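# Push the wrapped bar beneath the sealing arm

## Task

Push the plastic-wrapped bar across the tabletop until its long axis lies under the sealing arm and parallel to it, with the sealing arm passing over the bar's centre line.

## Robot and tools

Robot: two arms, left_arm on the +y side and right_arm on the -y side, each ending in a five-finger hand (a left hand on left_arm, a right hand on right_arm). Calibrated bases in the scene frame: left_arm at (+0.006, +0.296, +0.048) m, right_arm at (-0.029, -0.308, +0.037) m, both turned only slightly about z. A two-camera stand sits behind the arms.

Frames. Scene frame: origin at table-top height midway between the nominal bases, +x out over the table, +z up. Reported hand positions (metres) and quaternions (wxyz) are in each arm's own base frame. Fixed cameras and the table use the scene frame. Motion offsets are expressed along the axes of that arm's current Hand target. The hand point sits 0.15 m out from the wrist face and 0.05 m in front of the palm; its +z runs along straight fingers, +y points out of the palm, +x runs across the palm away from the thumb on the right hand and toward the thumb on the left hand. Straight fingers extend 0.06 to 0.07 m past the point; a wrist bracket on the little-finger side can strike things.

The row. Every motion call is built from rows of 28 numbers, each in [-1, 1], always covering both arms: left arm dx, dy, dz, rx, ry, rz; left hand little, ring, middle, index, thumb_bend, thumb_turn, force_limit, speed; then the same fourteen for the right arm. The six pose numbers are an offset, not a pose: they are measured from that arm's Hand target as it stood when the action began, along its axes. 1.0 equals 0.6 m for dx, dy, dz and 180 degrees for the rotation vector rx, ry, rz. All zeros means hold the current Hand target. Repeating an offset in a new action moves the arm further. The six finger numbers are absolute targets: +1 straight or open, -1 curled; thumb_turn +1 beside the palm, -1 across in front of it. force_limit maps -1..+1 to about 0..10 N at the fingertip (0..15 N for the two thumb motors); speed runs from near zero at -1 to full at +0.48 and above. To leave a hand unchanged, resend the eight hand numbers of the last row actually run for it; if none has run yet, send its hand_measured values plus hand_force_limit and hand_speed. Use speed -0.94 or lower for a gentle close.

Tools.
execute_actions(actions, cameras): actions is a list of actions; each action is a list of up to 15 rows, one per 1/30 s step, the last row held to fill 15 steps. Every row in an action counts from the action's starting Hand target. cameras lists names, ["all"], or []; with an empty actions list it returns images by default.
move(target, speed, blend, blocking, cameras): target is one 28-number row or a list of up to 15 rows; every row is an offset from the same starting Hand targets, not from the previous row. speed is the path's top speed in m/s (0.002 to 4.3, default 0.25; turning up to twice that in rad/s), one value or one per target. blend is a corner radius in metres (0 = stop at each target). blocking=false returns early while the path keeps running. Paths last at least 0.5 s and at most 10 s and do not avoid obstacles or the other arm. The result adds a move: line such as done, off_target, moving, held or fault, and limits=paced (pose clipped) or limits=held (steps withheld).
wait(seconds 0 to 10, cameras): let time pass holding the last commands; a running move continues.
stop(cameras): brake the running move.
zoom_image(camera, region [x0, y0, x1, y1] in pixels, at most 504 by 504): enlarge part of the newest image of cam_head_left, cam_head_right, cam_high, cam_low, cam_left_wrist or cam_right_wrist (all 672x504).
show_instructions(): shows the reference pages.
finished_scene(scene): closes the current scene, given its number; irreversible.

Results. Each lists per arm end_effector_position and quat, the Hand target (last commanded pose after clipping; next offsets start here), joint positions, velocities and torques, motor temperatures, and for hands hand_measured, hand_stopped_by (moving, target, force, stalled, fault), hand_load_n (positive when the finger is pushed open), hand_force_limit, hand_speed. Action calls also give step readings. Hands often rest 1 to 3 cm (sometimes 5) below or short of the command because of friction and weight; that is not contact. To close the gap, send the missing distance as another offset. Orientation commands are clipped to 40 degrees from the measured one each step, and even small turns can shift the hand point noticeably.

Cautions. Push the bar slowly and steadily with fingertips or the palm side, keeping it on the table; nothing may end up on the floor. A random nudge may jostle the bar, so recheck with cameras. Avoid fast contact, hard presses past a contact, and touching or squeezing between the two arms. Keep paths away from an arm's own base. Pressing against something or holding a stretched arm heats motors: above 85 °C a MOTOR HOT line appears and at 100 °C the arm drops for 30 s or more. To release a push, command the target back behind the hand point. Do not overload fingers.

Each tool is called after "Emit:" as name(argument=value, ...) on one line, values as JSON.

Reference images:

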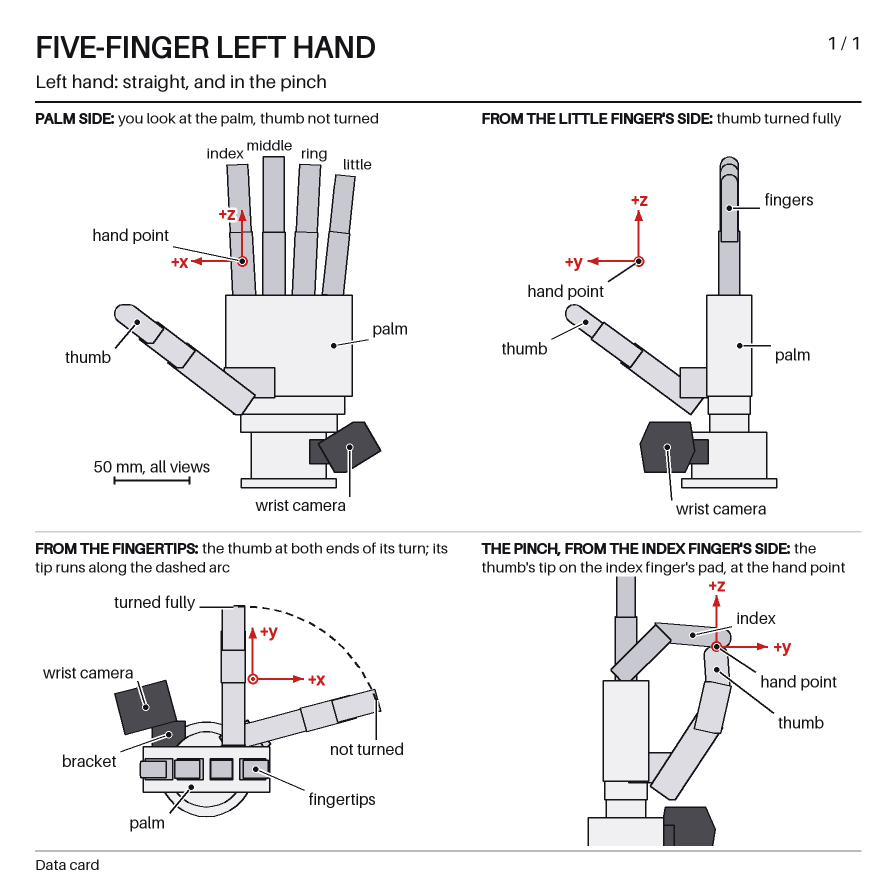

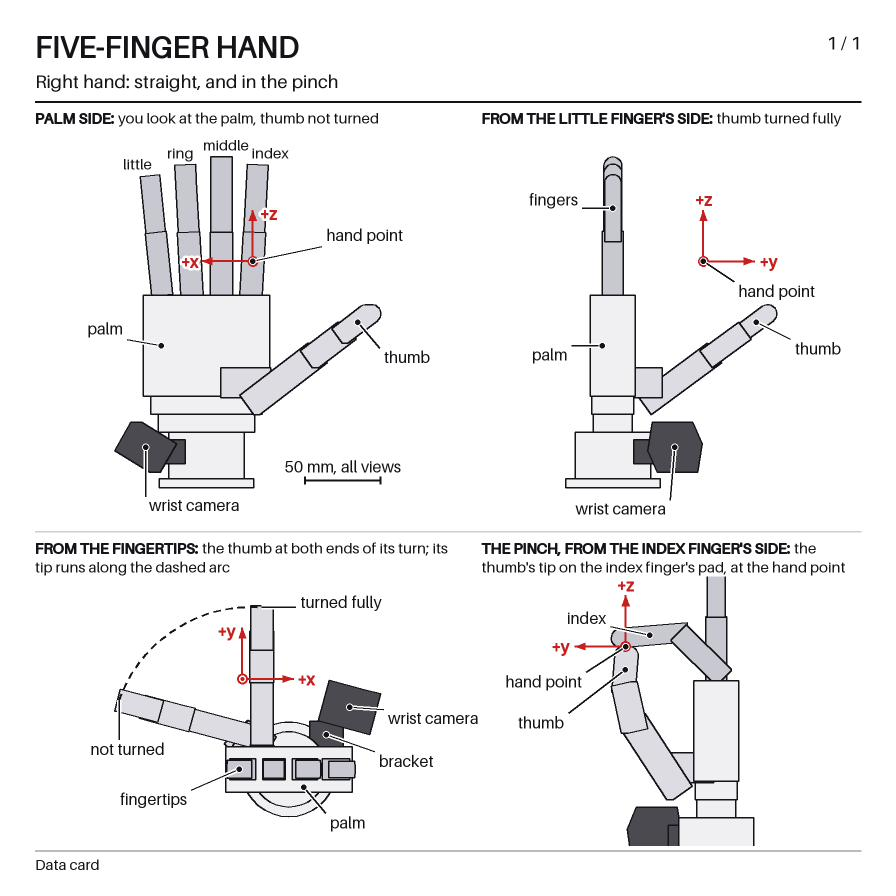

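## Session

Emit:
execute_actions(actions=[])

Scene clock: 0.00 s.
left_arm: end_effector_position=(+0.4658, +0.1912, +0.0793) hand_measured=(+1.000, +1.000, +1.000, +1.000, +1.000, +1.000) hand_load_n=(+0.0, +0.0, +0.0, +0.0, +0.0, +0.0) hand_stopped_by=(target, target, target, target, target, target) hand_force_limit=0.00 hand_speed=-0.80 end_effector_quat_wxyz=(-0.017, +0.998, +0.058, -0.012) | right_arm: end_effector_position=(+0.4379, +0.2397, +0.1623) hand_measured=(+1.000, +1.000, +1.000, +1.000, +1.000, +1.000) hand_load_n=(+0.0, +0.0, +0.0, +0.0, +0.0, +0.0) hand_stopped_by=(target, target, target, target, target, target) hand_force_limit=0.00 hand_speed=-0.80 end_effector_quat_wxyz=(-0.015, +0.994, +0.088, +0.068)
Joint positions: left_arm=[0.509 1.714 1.323 -1.186 -0.041 -1.179] | right_arm=[0.602 1.698 1.529 -1.269 0.041 -1.148]
Joint velocities: within noise
Joint torques (N m): no reading
Motor temperatures (°C): left_arm=[33 30 34 32 29 30] | right_arm=[34 30 35 32 30 31]
Heat: left arm: hottest elbow 34 °C; right arm: hottest elbow 35 °C.
Hand target: left_arm +0.4734, +0.1955, +0.0872; -0.022, +0.998, +0.058, -0.002 | right_arm +0.4455, +0.2449, +0.1744; -0.023, +0.993, +0.088, +0.082

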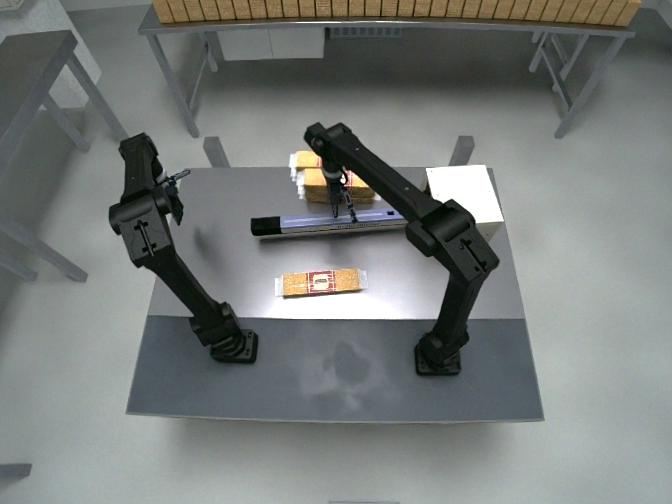

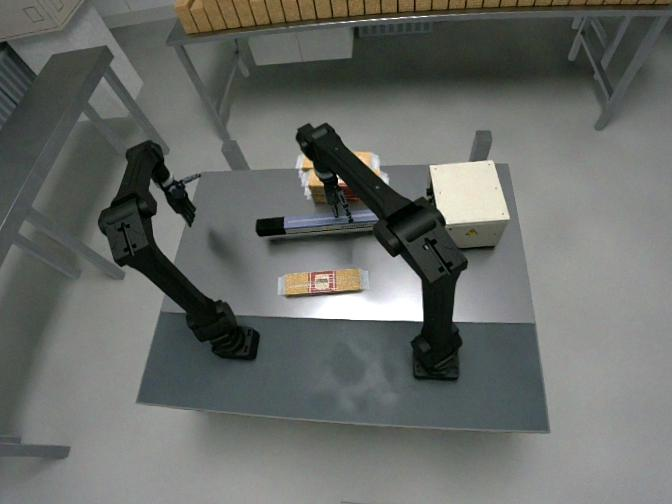

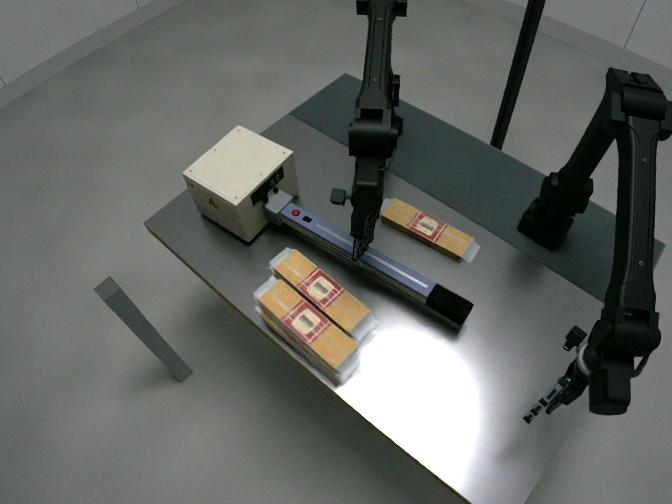

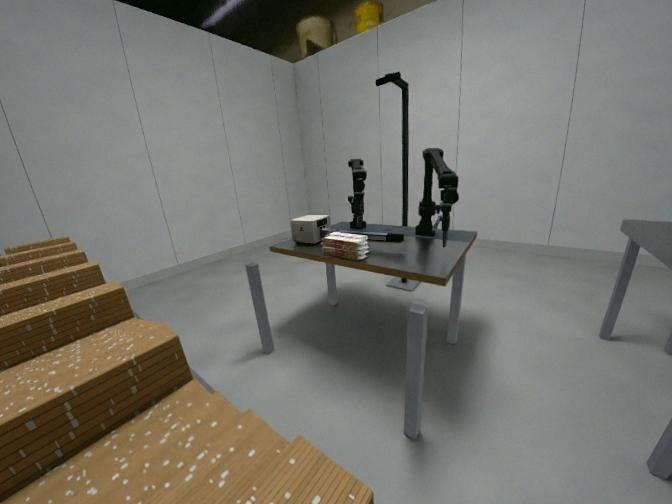

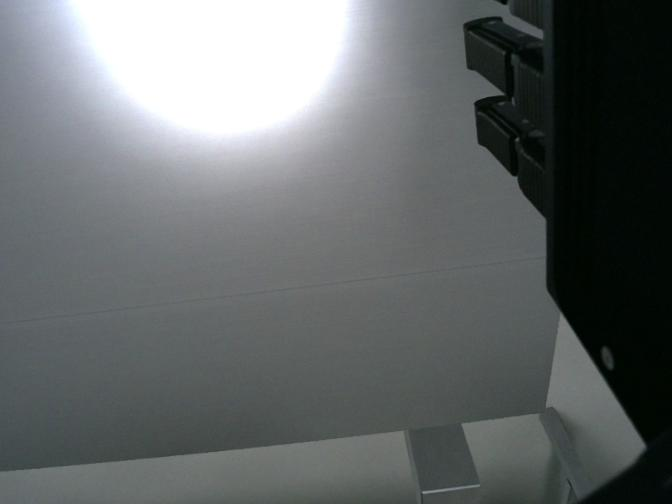

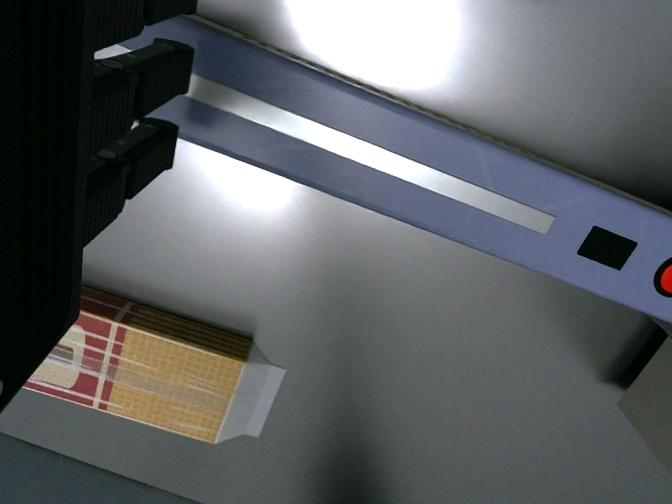

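Emit:
zoom_image(camera="cam_high", region=[160, 90, 500, 390])

Emit:
zoom_image(camera="cam_head_left", region=[220, 140, 520, 340])

Emit:
zoom_image(camera="cam_head_right", region=[220, 140, 520, 340])

Emit:
zoom_image(camera="cam_low", region=[260, 150, 500, 290])

Scaled by 1.482 from the camera's 672x504 image, which has a finer 960x720 frame.

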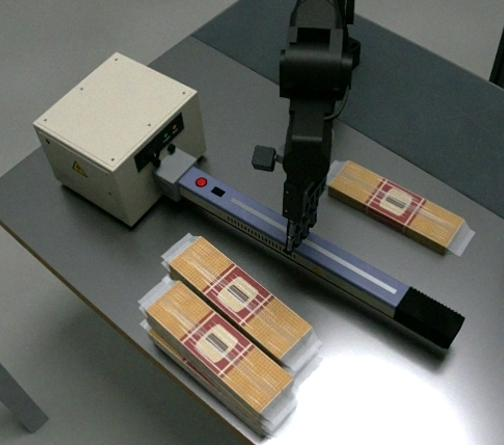

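Scaled by 1.680 from the camera's 672x504 image, which has a finer 960x720 frame.

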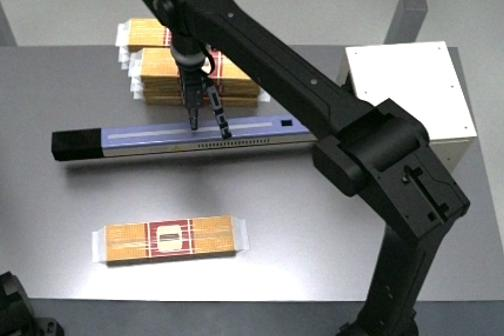

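Scaled by 1.680 from the camera's 672x504 image, which has a finer 960x720 frame.

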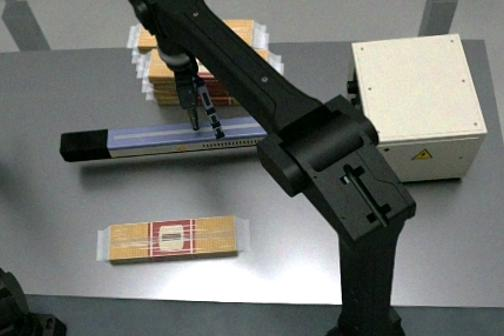

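Scaled by 2.100 from the camera's 672x504 image, which has a finer 960x720 frame.

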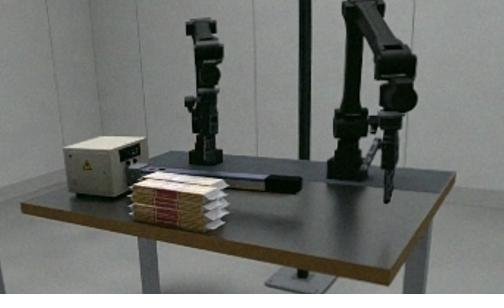

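Emit:
zoom_image(camera="cam_low", region=[285, 200, 425, 275])

Emit:
zoom_image(camera="cam_high", region=[330, 180, 500, 340])

Emit:
zoom_image(camera="cam_high", region=[170, 110, 370, 270])

Scaled by 3.600 from the camera's 672x504 image, which has a finer 960x720 frame.

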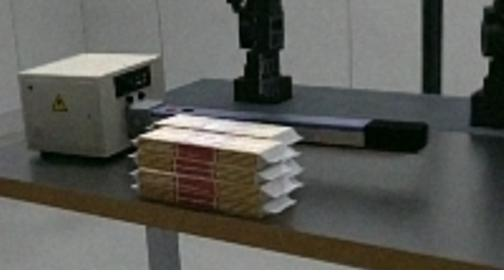

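Scaled by 2.965 from the camera's 672x504 image, which has a finer 960x720 frame.

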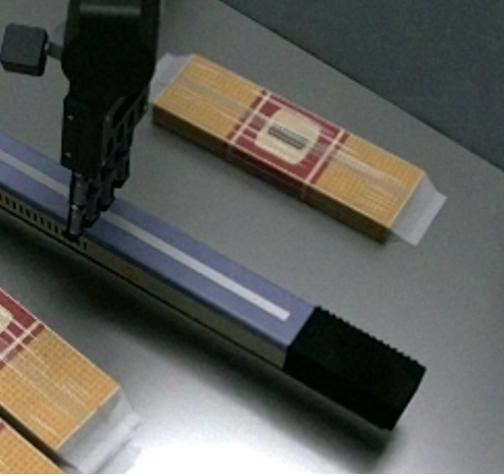

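Scaled by 2.520 from the camera's 672x504 image, which has a finer 960x720 frame.

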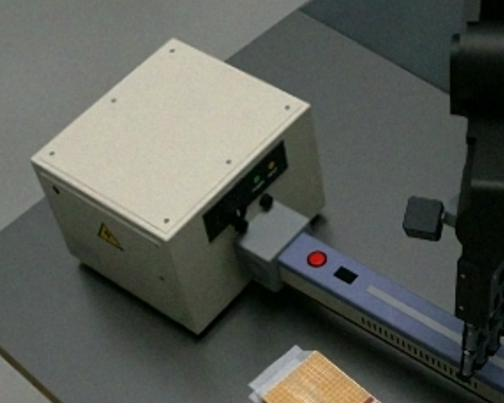

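Emit:
move(target=[[-0.0004,-0.0118,-0.2663,0,0,0,1,1,1,1,1,1,0,-0.8,0.0417,-0.0078,-0.2469,0,0,0,1,1,1,1,1,1,0,-0.8],[-0.3483,0.4763,-0.2875,0.027,0.039,0.253,1,1,1,1,1,1,0,-0.8,-0.3357,0.3380,-0.3217,0,0,0,1,1,1,1,1,1,0,-0.8],[-0.7793,0.7195,-0.2975,0.0541,0.0784,0.5057,1,1,1,1,1,1,0,-0.8,-0.3357,0.3380,-0.3217,0,0,0,1,1,1,1,1,1,0,-0.8]], speed=0.3, blend=[0.04,0.05,0], cameras=["all"])

Scene clock: 162.53 s.
left_arm: end_effector_position=(+0.0611, -0.2828, +0.2288) hand_measured=(+1.000, +1.000, +1.000, +1.000, +1.000, +1.000) hand_load_n=(+0.0, +0.0, +0.0, +0.0, +0.0, +0.0) hand_stopped_by=(target, target, target, target, target, target) hand_force_limit=0.00 hand_speed=-0.80 end_effector_quat_wxyz=(-0.105, +0.730, -0.671, +0.072) | right_arm: end_effector_position=(+0.2580, +0.0036, +0.3251) hand_measured=(+1.000, +1.000, +1.000, +1.000, +1.000, +1.000) hand_load_n=(+0.0, +0.0, +0.0, +0.0, +0.0, +0.0) hand_stopped_by=(target, target, target, target, target, target) hand_force_limit=0.00 hand_speed=-0.80 end_effector_quat_wxyz=(-0.022, +0.992, +0.090, +0.089)
Joint positions: left_arm=[-1.31 1.03 1.074 -1.605 -0.256 -1.393] | right_arm=[0.23 0.991 1.287 -1.685 -0.019 -1.521]
Joint torques (N m): left_arm=[-2.67 -5.13 10.13 -0.08 -0.13 -0.02] | right_arm=[-1.85 -7 8.1 0.27 -0.08 0.01]
Motor temperatures (°C): left_arm=[33 32 41 32 28 30] | right_arm=[33 34 43 32 30 31]
Heat: left arm: hottest elbow 41 °C; right arm: hottest elbow 43 °C.
Hand target: left_arm +0.0605, -0.2952, +0.2469; -0.096, +0.729, -0.671, +0.089 | right_arm +0.2552, -0.0003, +0.3247; -0.023, +0.992, +0.088, +0.082
Off the commanded pose: left_arm 0.022 m, 2 deg | right_arm 0.005 m, 1 deg.
joint sent to its limit (right arm) — joint 4 (wrist pitch), lower limit. The joint targets still meet the commanded pose.
move: off_target (left_arm)

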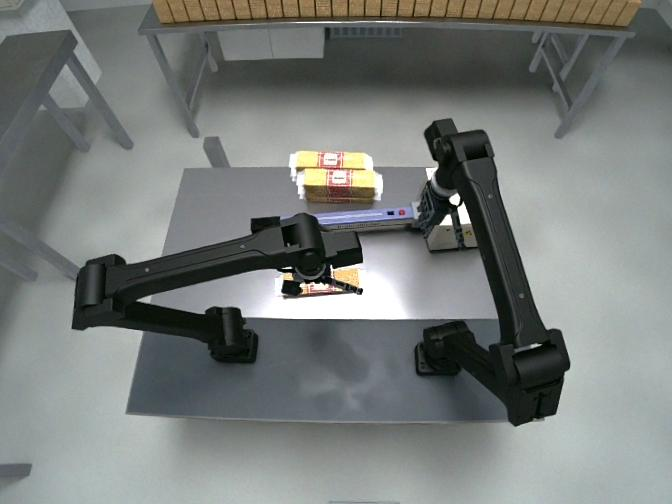

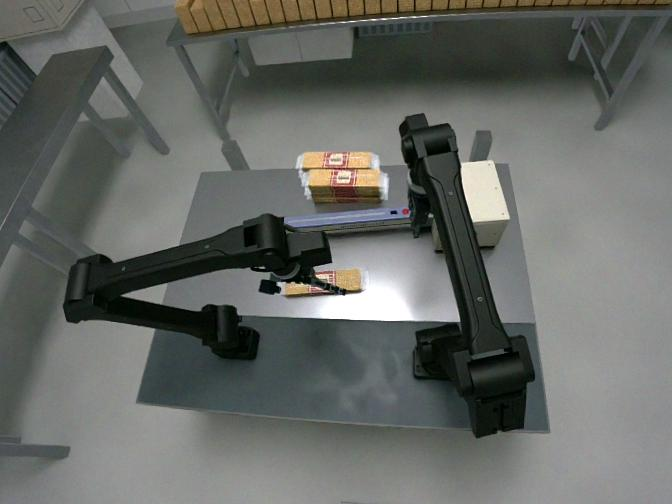

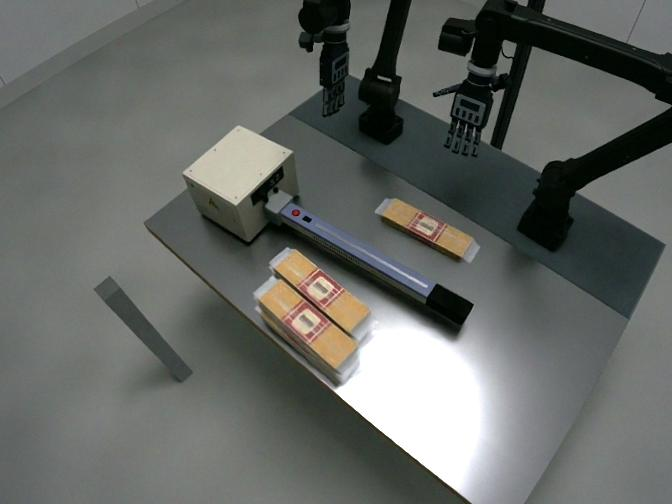

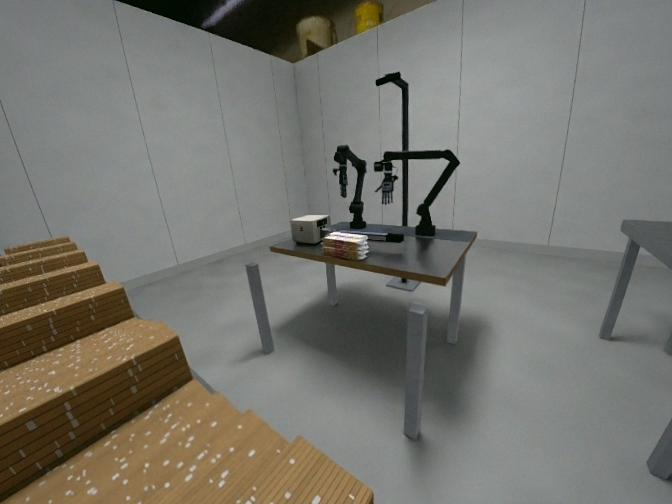

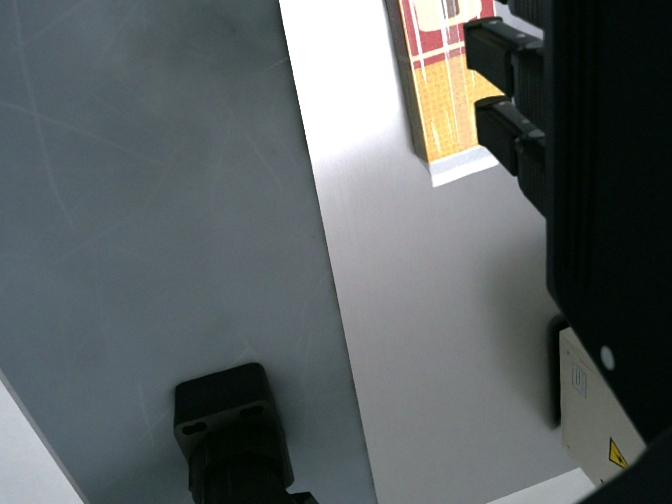

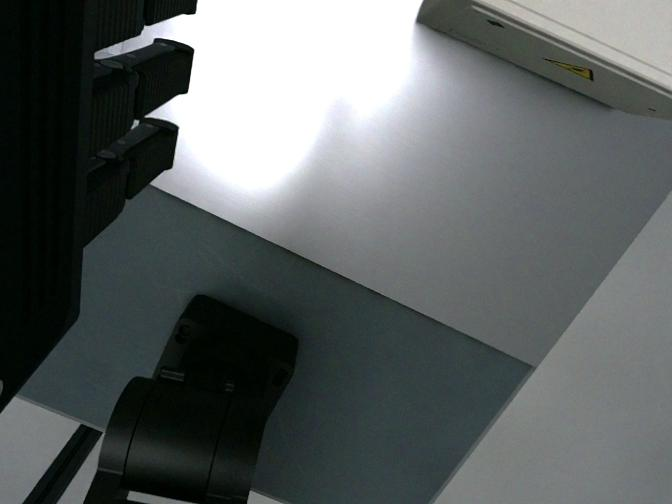

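Emit:
zoom_image(camera="cam_high", region=[340, 60, 560, 340])

Emit:
zoom_image(camera="cam_head_left", region=[240, 180, 440, 330])

Emit:
zoom_image(camera="cam_head_right", region=[240, 180, 440, 330])

Scaled by 1.800 from the camera's 672x504 image, which has a finer 960x720 frame.

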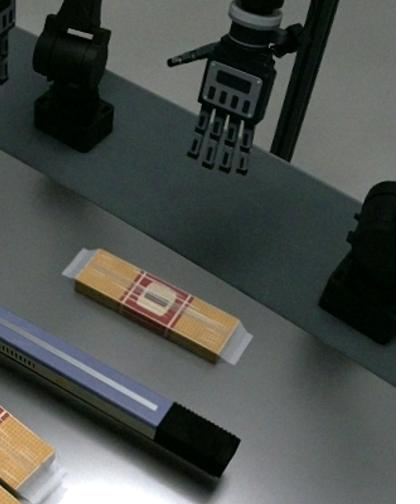

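Scaled by 2.520 from the camera's 672x504 image, which has a finer 960x720 frame.

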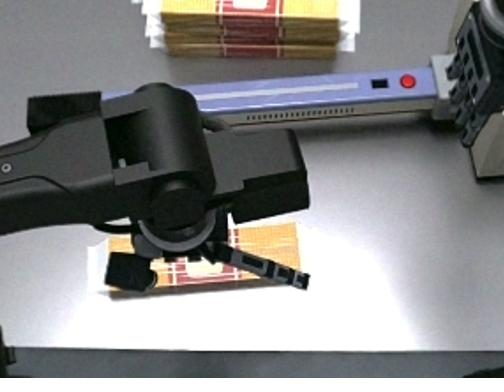

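Scaled by 2.520 from the camera's 672x504 image, which has a finer 960x720 frame.

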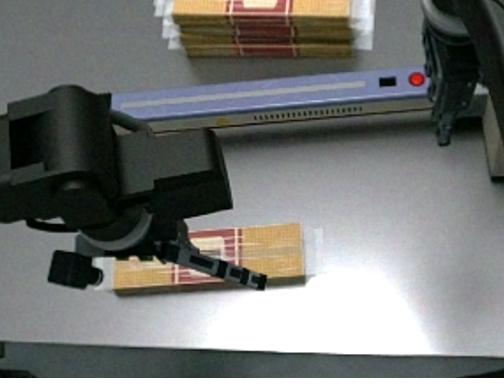

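Emit:
move(target=[-0.0032,0.1128,0.2915,0,0,0,1,1,1,1,1,1,0,-0.8,0,0,0,0,0,0,1,1,1,1,1,1,0,-0.8], speed=0.2, cameras=["all"])

Emit:
zoom_image(camera="cam_high", region=[340, 100, 560, 340])

Scene clock: 206.20 s.
left_arm: end_effector_position=(+0.0439, -0.2931, +0.0638) hand_measured=(+1.000, +1.000, +1.000, +1.000, +1.000, +1.000) hand_load_n=(+0.0, +0.0, +0.0, +0.0, +0.0, +0.0) hand_stopped_by=(target, target, target, target, target, target) hand_force_limit=0.00 hand_speed=-0.80 end_effector_quat_wxyz=(-0.095, +0.732, -0.669, +0.088) | right_arm: end_effector_position=(+0.2580, +0.0036, +0.3251) hand_measured=(+1.000, +1.000, +1.000, +1.000, +1.000, +1.000) hand_load_n=(-0.5, +0.0, +0.0, +0.0, +0.0, +0.0) hand_stopped_by=(target, target, target, target, target, target) hand_force_limit=0.00 hand_speed=-0.80 end_effector_quat_wxyz=(-0.022, +0.992, +0.090, +0.089)
Joint positions: left_arm=[-1.383 1.117 0.685 -1.111 -0.259 -1.469] | right_arm=[0.23 0.991 1.287 -1.685 -0.019 -1.521]
Joint torques (N m): left_arm=[-2.61 -5.3 5.98 0.7 -0.14 -0.01] | right_arm=[-1.44 -7.24 8.28 0.59 -0.08 -0.03]
Heat: left arm: hottest elbow 44 °C; right arm: hottest elbow 40 °C.
Hand target: left_arm +0.0405, -0.2949, +0.0603; -0.096, +0.729, -0.671, +0.089 | right_arm +0.2552, -0.0003, +0.3247; -0.023, +0.992, +0.088, +0.082
Off the commanded pose: left_arm 0.005 m, 0 deg | right_arm 0.005 m, 1 deg.
joint sent to its limit (right arm) — joint 4 (wrist pitch), lower limit. The joint targets still meet the commanded pose.
move: done

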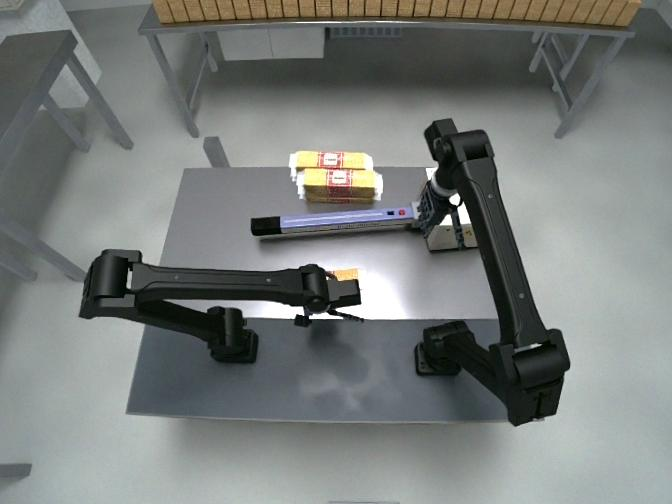

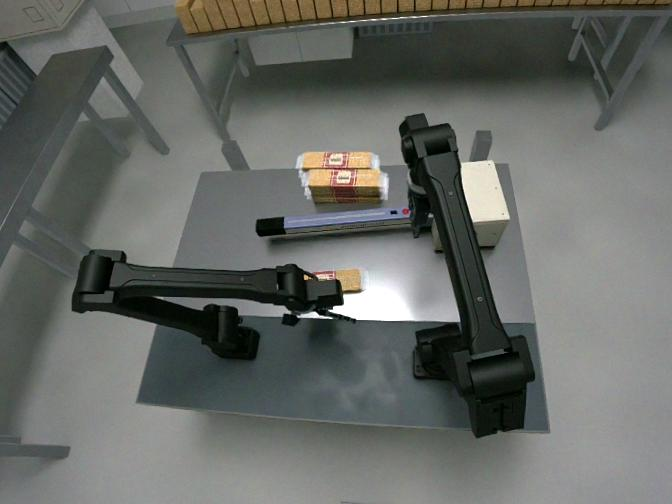

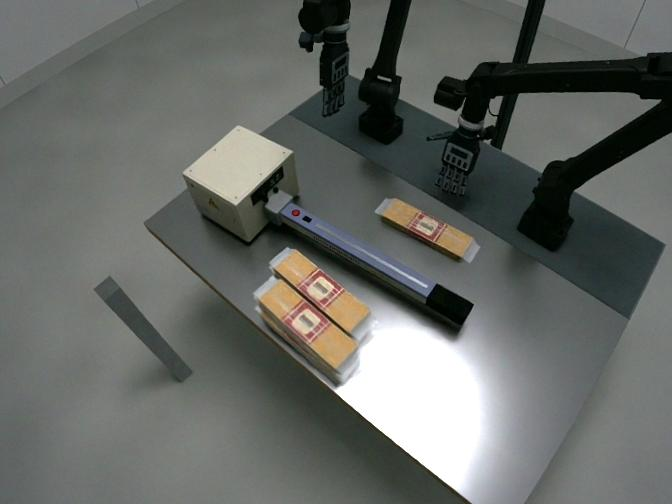

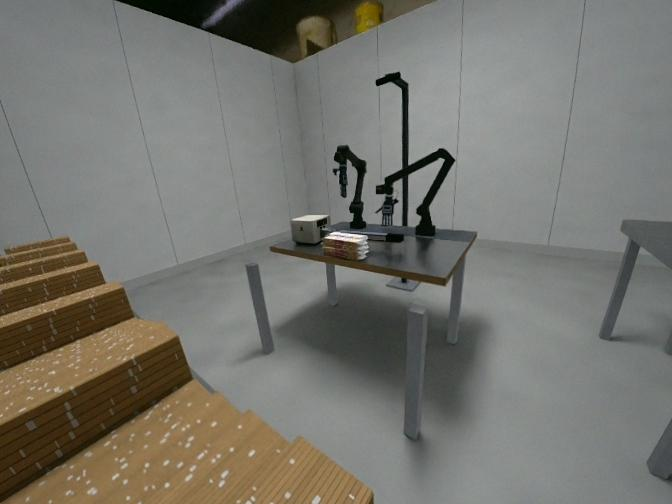

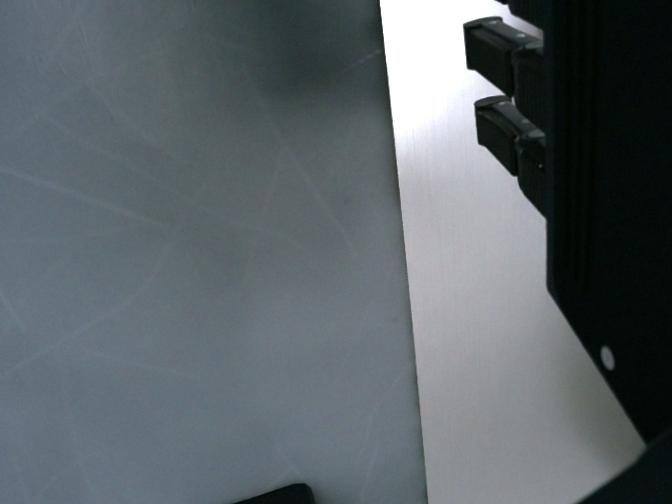

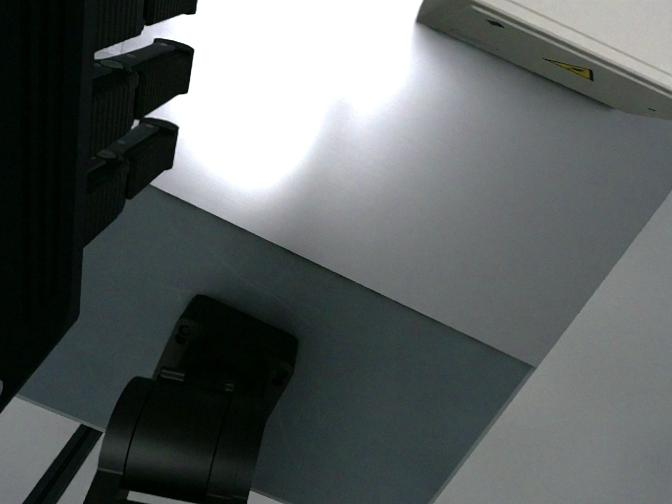

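Scaled by 2.100 from the camera's 672x504 image, which has a finer 960x720 frame.

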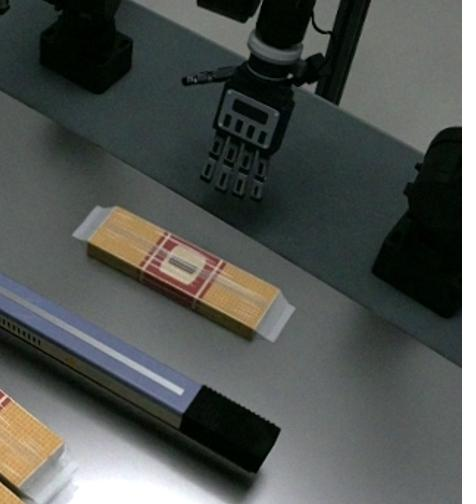

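Emit:
move(target=[[0,0.0164,0.061,0,0,0,1,1,1,1,1,1,0,-0.8,0,0,0,0,0,0,1,1,1,1,1,1,0,-0.8]], speed=0.1, cameras=["cam_high"])

Emit:
zoom_image(camera="cam_high", region=[340, 100, 560, 340])

Scene clock: 215.67 s.
left_arm: end_effector_position=(+0.0442, -0.2943, +0.0265) hand_measured=(+1.000, +1.000, +1.000, +1.000, +1.000, +1.000) hand_load_n=(+0.0, +0.0, +0.5, +0.0, +0.0, +0.0) hand_stopped_by=(target, target, target, target, target, target) hand_force_limit=0.00 hand_speed=-0.80 end_effector_quat_wxyz=(-0.095, +0.732, -0.669, +0.089) | right_arm: end_effector_position=(+0.2580, +0.0036, +0.3251) hand_measured=(+1.000, +1.000, +1.000, +1.000, +1.000, +1.000) hand_load_n=(+0.0, +0.0, +0.0, +0.0, +0.0, +0.0) hand_stopped_by=(target, target, target, target, target, target) hand_force_limit=0.00 hand_speed=-0.80 end_effector_quat_wxyz=(-0.022, +0.992, +0.090, +0.089)
Joint positions: left_arm=[-1.383 1.182 0.621 -0.98 -0.26 -1.469] | right_arm=[0.23 0.991 1.287 -1.685 -0.019 -1.521]
Joint torques (N m): left_arm=[-2.61 -5.71 5.52 0.61 -0.13 -0.01] | right_arm=[-1.26 -6.77 8.06 0.31 -0.1 -0.01]
Heat: left arm: hottest elbow 43 °C; right arm: hottest elbow 40 °C.
Hand target: left_arm +0.0405, -0.2951, +0.0226; -0.096, +0.730, -0.671, +0.089 | right_arm +0.2552, -0.0003, +0.3247; -0.023, +0.992, +0.088, +0.082
Off the commanded pose: left_arm 0.006 m, 0 deg | right_arm 0.005 m, 1 deg.
joint sent to its limit (right arm) — joint 4 (wrist pitch), lower limit. The joint targets still meet the commanded pose.
move: done
Images, in order (width x height): cam_high 672x504.

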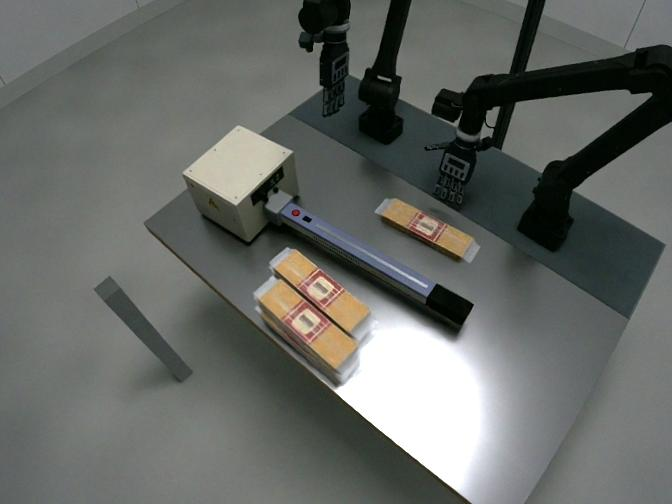

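Scaled by 2.100 from the camera's 672x504 image, which has a finer 960x720 frame.

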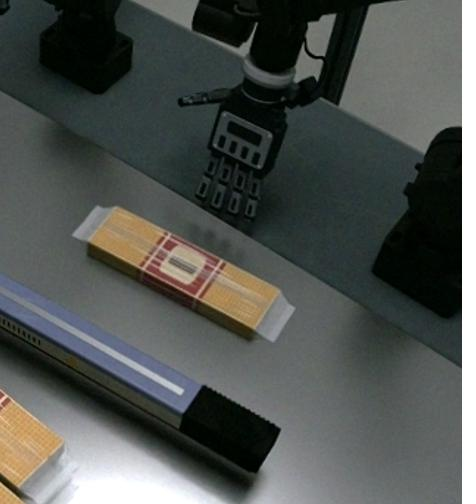

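Emit:
move(target=[[0,0.0052,0.0193,0,0,0,1,1,1,1,1,1,0,-0.8,0,0,0,0,0,0,1,1,1,1,1,1,0,-0.8],[0.0004,-0.1877,0.0712,0,0,0,1,1,1,1,1,1,0,-0.8,0,0,0,0,0,0,1,1,1,1,1,1,0,-0.8]], speed=0.1, cameras=["cam_high","cam_head_left","cam_head_right"])

Emit:
zoom_image(camera="cam_high", region=[320, 120, 540, 360])

Scene clock: 226.77 s.
left_arm: end_effector_position=(+0.1402, -0.2707, +0.0036) hand_measured=(+1.000, +1.000, +1.000, +1.000, +1.000, +1.000) hand_load_n=(+0.0, -0.5, -2.0, +0.0, +0.0, +0.0) hand_stopped_by=(target, target, target, target, target, target) hand_force_limit=0.00 hand_speed=-0.80 end_effector_quat_wxyz=(-0.096, +0.724, -0.679, +0.072) | right_arm: end_effector_position=(+0.2580, +0.0036, +0.3251) hand_measured=(+1.000, +1.000, +1.000, +1.000, +1.000, +1.000) hand_load_n=(+0.0, +0.0, +0.0, +0.0, +0.0, +0.0) hand_stopped_by=(target, target, target, target, target, target) hand_force_limit=0.00 hand_speed=-0.80 end_effector_quat_wxyz=(-0.022, +0.992, +0.090, +0.089)
Joint positions: left_arm=[-1.016 1.276 0.624 -0.827 -0.223 -1.07] | right_arm=[0.23 0.991 1.287 -1.685 -0.019 -1.521]
Joint torques (N m): left_arm=[0.32 -5.95 8.35 1.07 -0.33 0.15] | right_arm=[-2.84 -7 8.27 0.61 -0.1 -0.05]
Heat: left arm: hottest elbow 42 °C; right arm: hottest elbow 40 °C.
Hand target: left_arm +0.1599, -0.2854, +0.0105; -0.096, +0.729, -0.671, +0.089 | right_arm +0.2552, -0.0003, +0.3247; -0.023, +0.992, +0.088, +0.082
Off the commanded pose: left_arm 0.026 m, 2 deg | right_arm 0.005 m, 1 deg.
joint sent to its limit (right arm) — joint 4 (wrist pitch), lower limit. The joint targets still meet the commanded pose.
move: off_target (left_arm)
Images, in order (width x height): cam_head_left 672x504, cam_head_right 672x504, cam_high 672x504.

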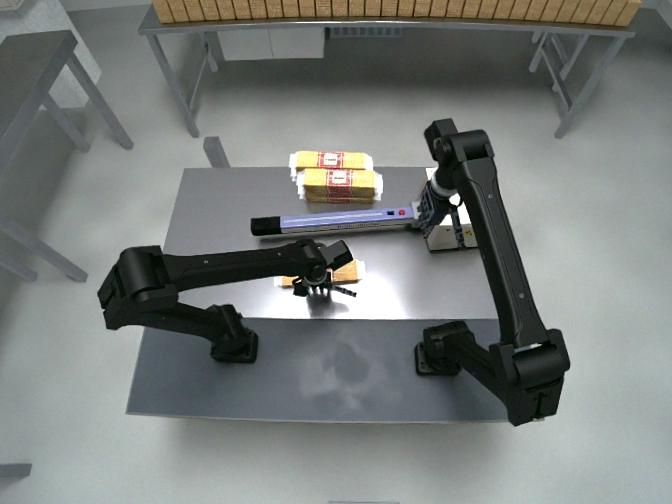

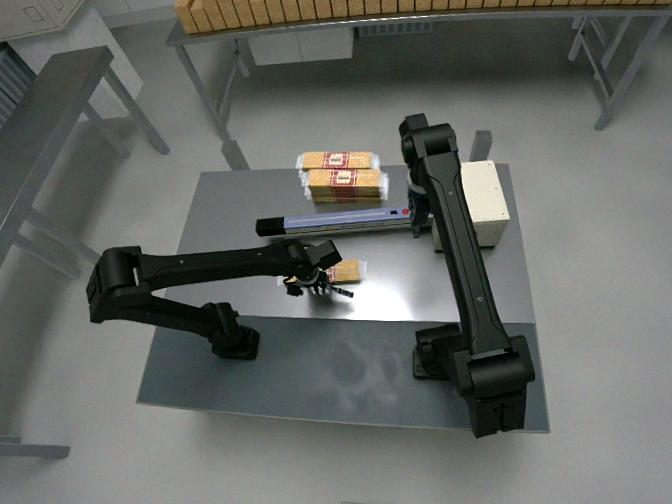

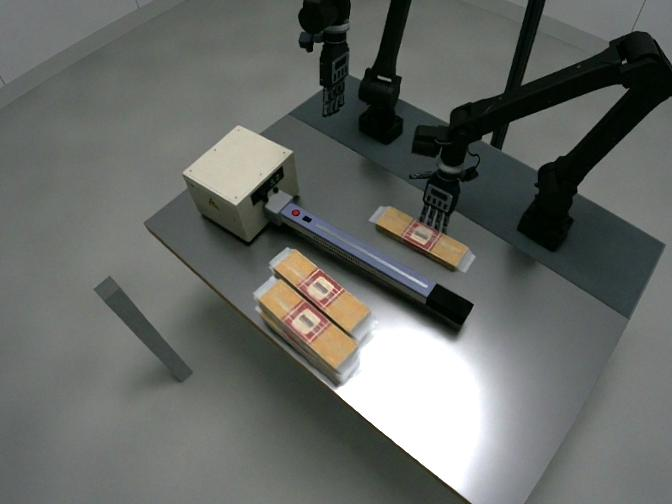

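Scaled by 2.100 from the camera's 672x504 image, which has a finer 960x720 frame.

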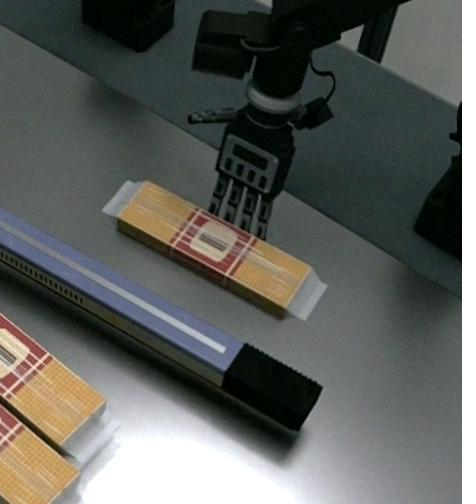

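Emit:
move(target=[0.02,-0.1638,0.0277,0,0,0,1,1,1,1,1,1,0,-0.8,0,0,0,0,0,0,1,1,1,1,1,1,0,-0.8], speed=0.1, cameras=["cam_high","cam_head_left","cam_head_right"])

Emit:
zoom_image(camera="cam_high", region=[260, 160, 500, 360])

Emit:
zoom_image(camera="cam_head_right", region=[220, 180, 440, 320])

Emit:
zoom_image(camera="cam_head_left", region=[220, 180, 440, 320])

Scene clock: 272.60 s.
left_arm: end_effector_position=(+0.2367, -0.2745, +0.0091) hand_measured=(+1.000, +1.000, +1.000, +1.000, +1.000, +1.000) hand_load_n=(+0.0, -1.0, +0.0, +0.0, +0.0, +0.0) hand_stopped_by=(target, target, target, target, target, target) hand_force_limit=0.00 hand_speed=-0.80 end_effector_quat_wxyz=(-0.096, +0.728, -0.676, +0.066) | right_arm: end_effector_position=(+0.2580, +0.0036, +0.3251) hand_measured=(+1.000, +1.000, +1.000, +1.000, +1.000, +1.000) hand_load_n=(+0.0, +0.0, +0.0, +0.0, +0.5, +0.0) hand_stopped_by=(target, target, target, target, target, target) hand_force_limit=0.00 hand_speed=-0.80 end_effector_quat_wxyz=(-0.022, +0.992, +0.090, +0.089)
Joint positions: left_arm=[-0.785 1.433 0.791 -0.802 -0.196 -0.846] | right_arm=[0.23 0.991 1.287 -1.685 -0.019 -1.521]
Joint torques (N m): left_arm=[-0.38 -9.52 8.91 1.03 -0.06 0.14] | right_arm=[-2.14 -6.36 8.23 0.72 -0.1 -0.02]
Heat: left arm: hottest elbow 41 °C; right arm: hottest elbow 40 °C.
Hand target: left_arm +0.2598, -0.2891, +0.0200; -0.096, +0.729, -0.671, +0.089 | right_arm +0.2552, -0.0003, +0.3247; -0.023, +0.992, +0.088, +0.082
Off the commanded pose: left_arm 0.029 m, 3 deg | right_arm 0.005 m, 1 deg.
joint sent to its limit (right arm) — joint 4 (wrist pitch), lower limit. The joint targets still meet the commanded pose.
move: off_target (left_arm)
Images, in order (width x height): cam_head_left 672x504, cam_head_right 672x504, cam_high 672x504.

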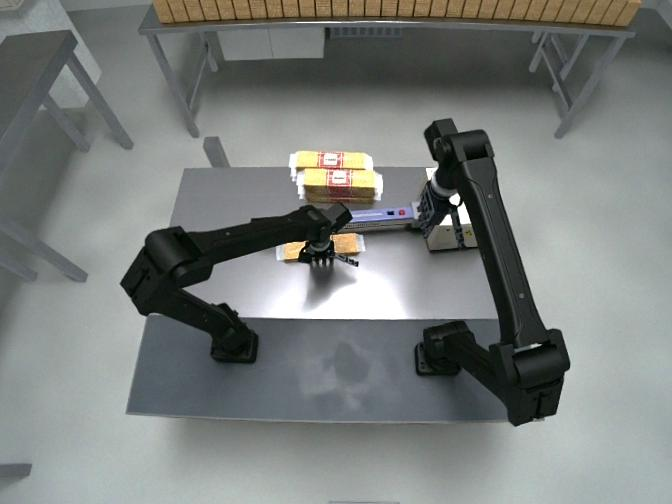

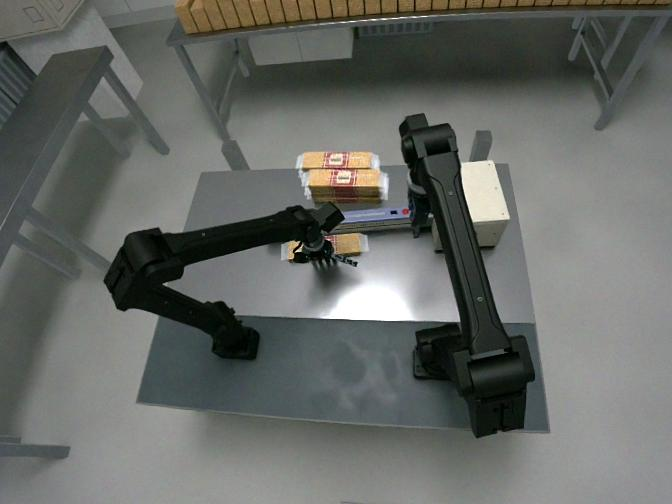

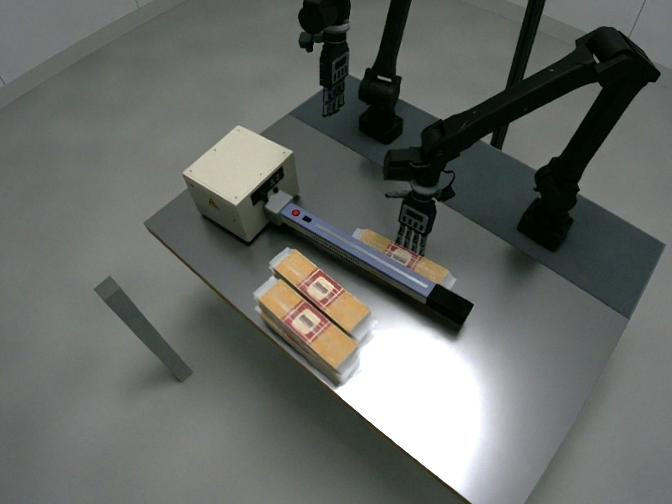

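Scaled by 2.100 from the camera's 672x504 image, which has a finer 960x720 frame.

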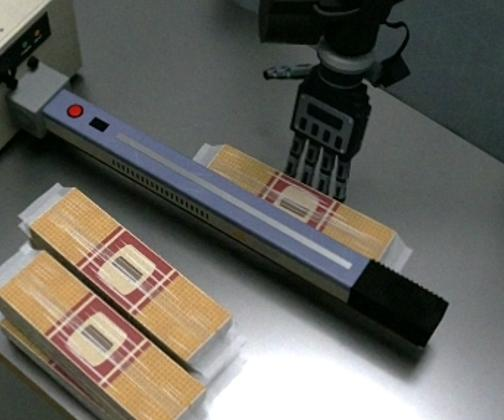

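Scaled by 2.291 from the camera's 672x504 image, which has a finer 960x720 frame.

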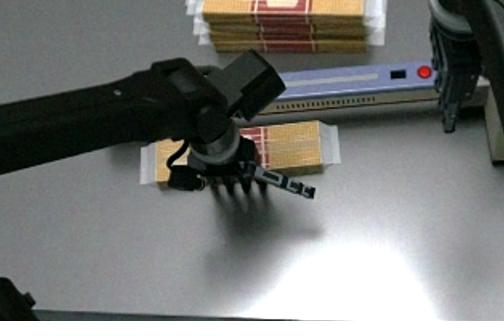

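Scaled by 2.291 from the camera's 672x504 image, which has a finer 960x720 frame.

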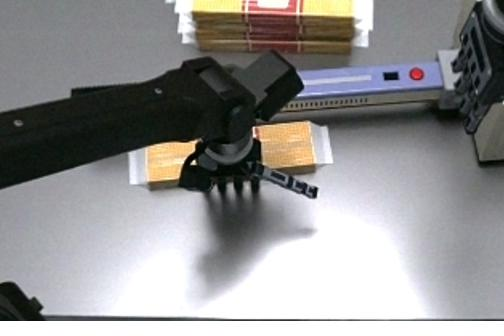

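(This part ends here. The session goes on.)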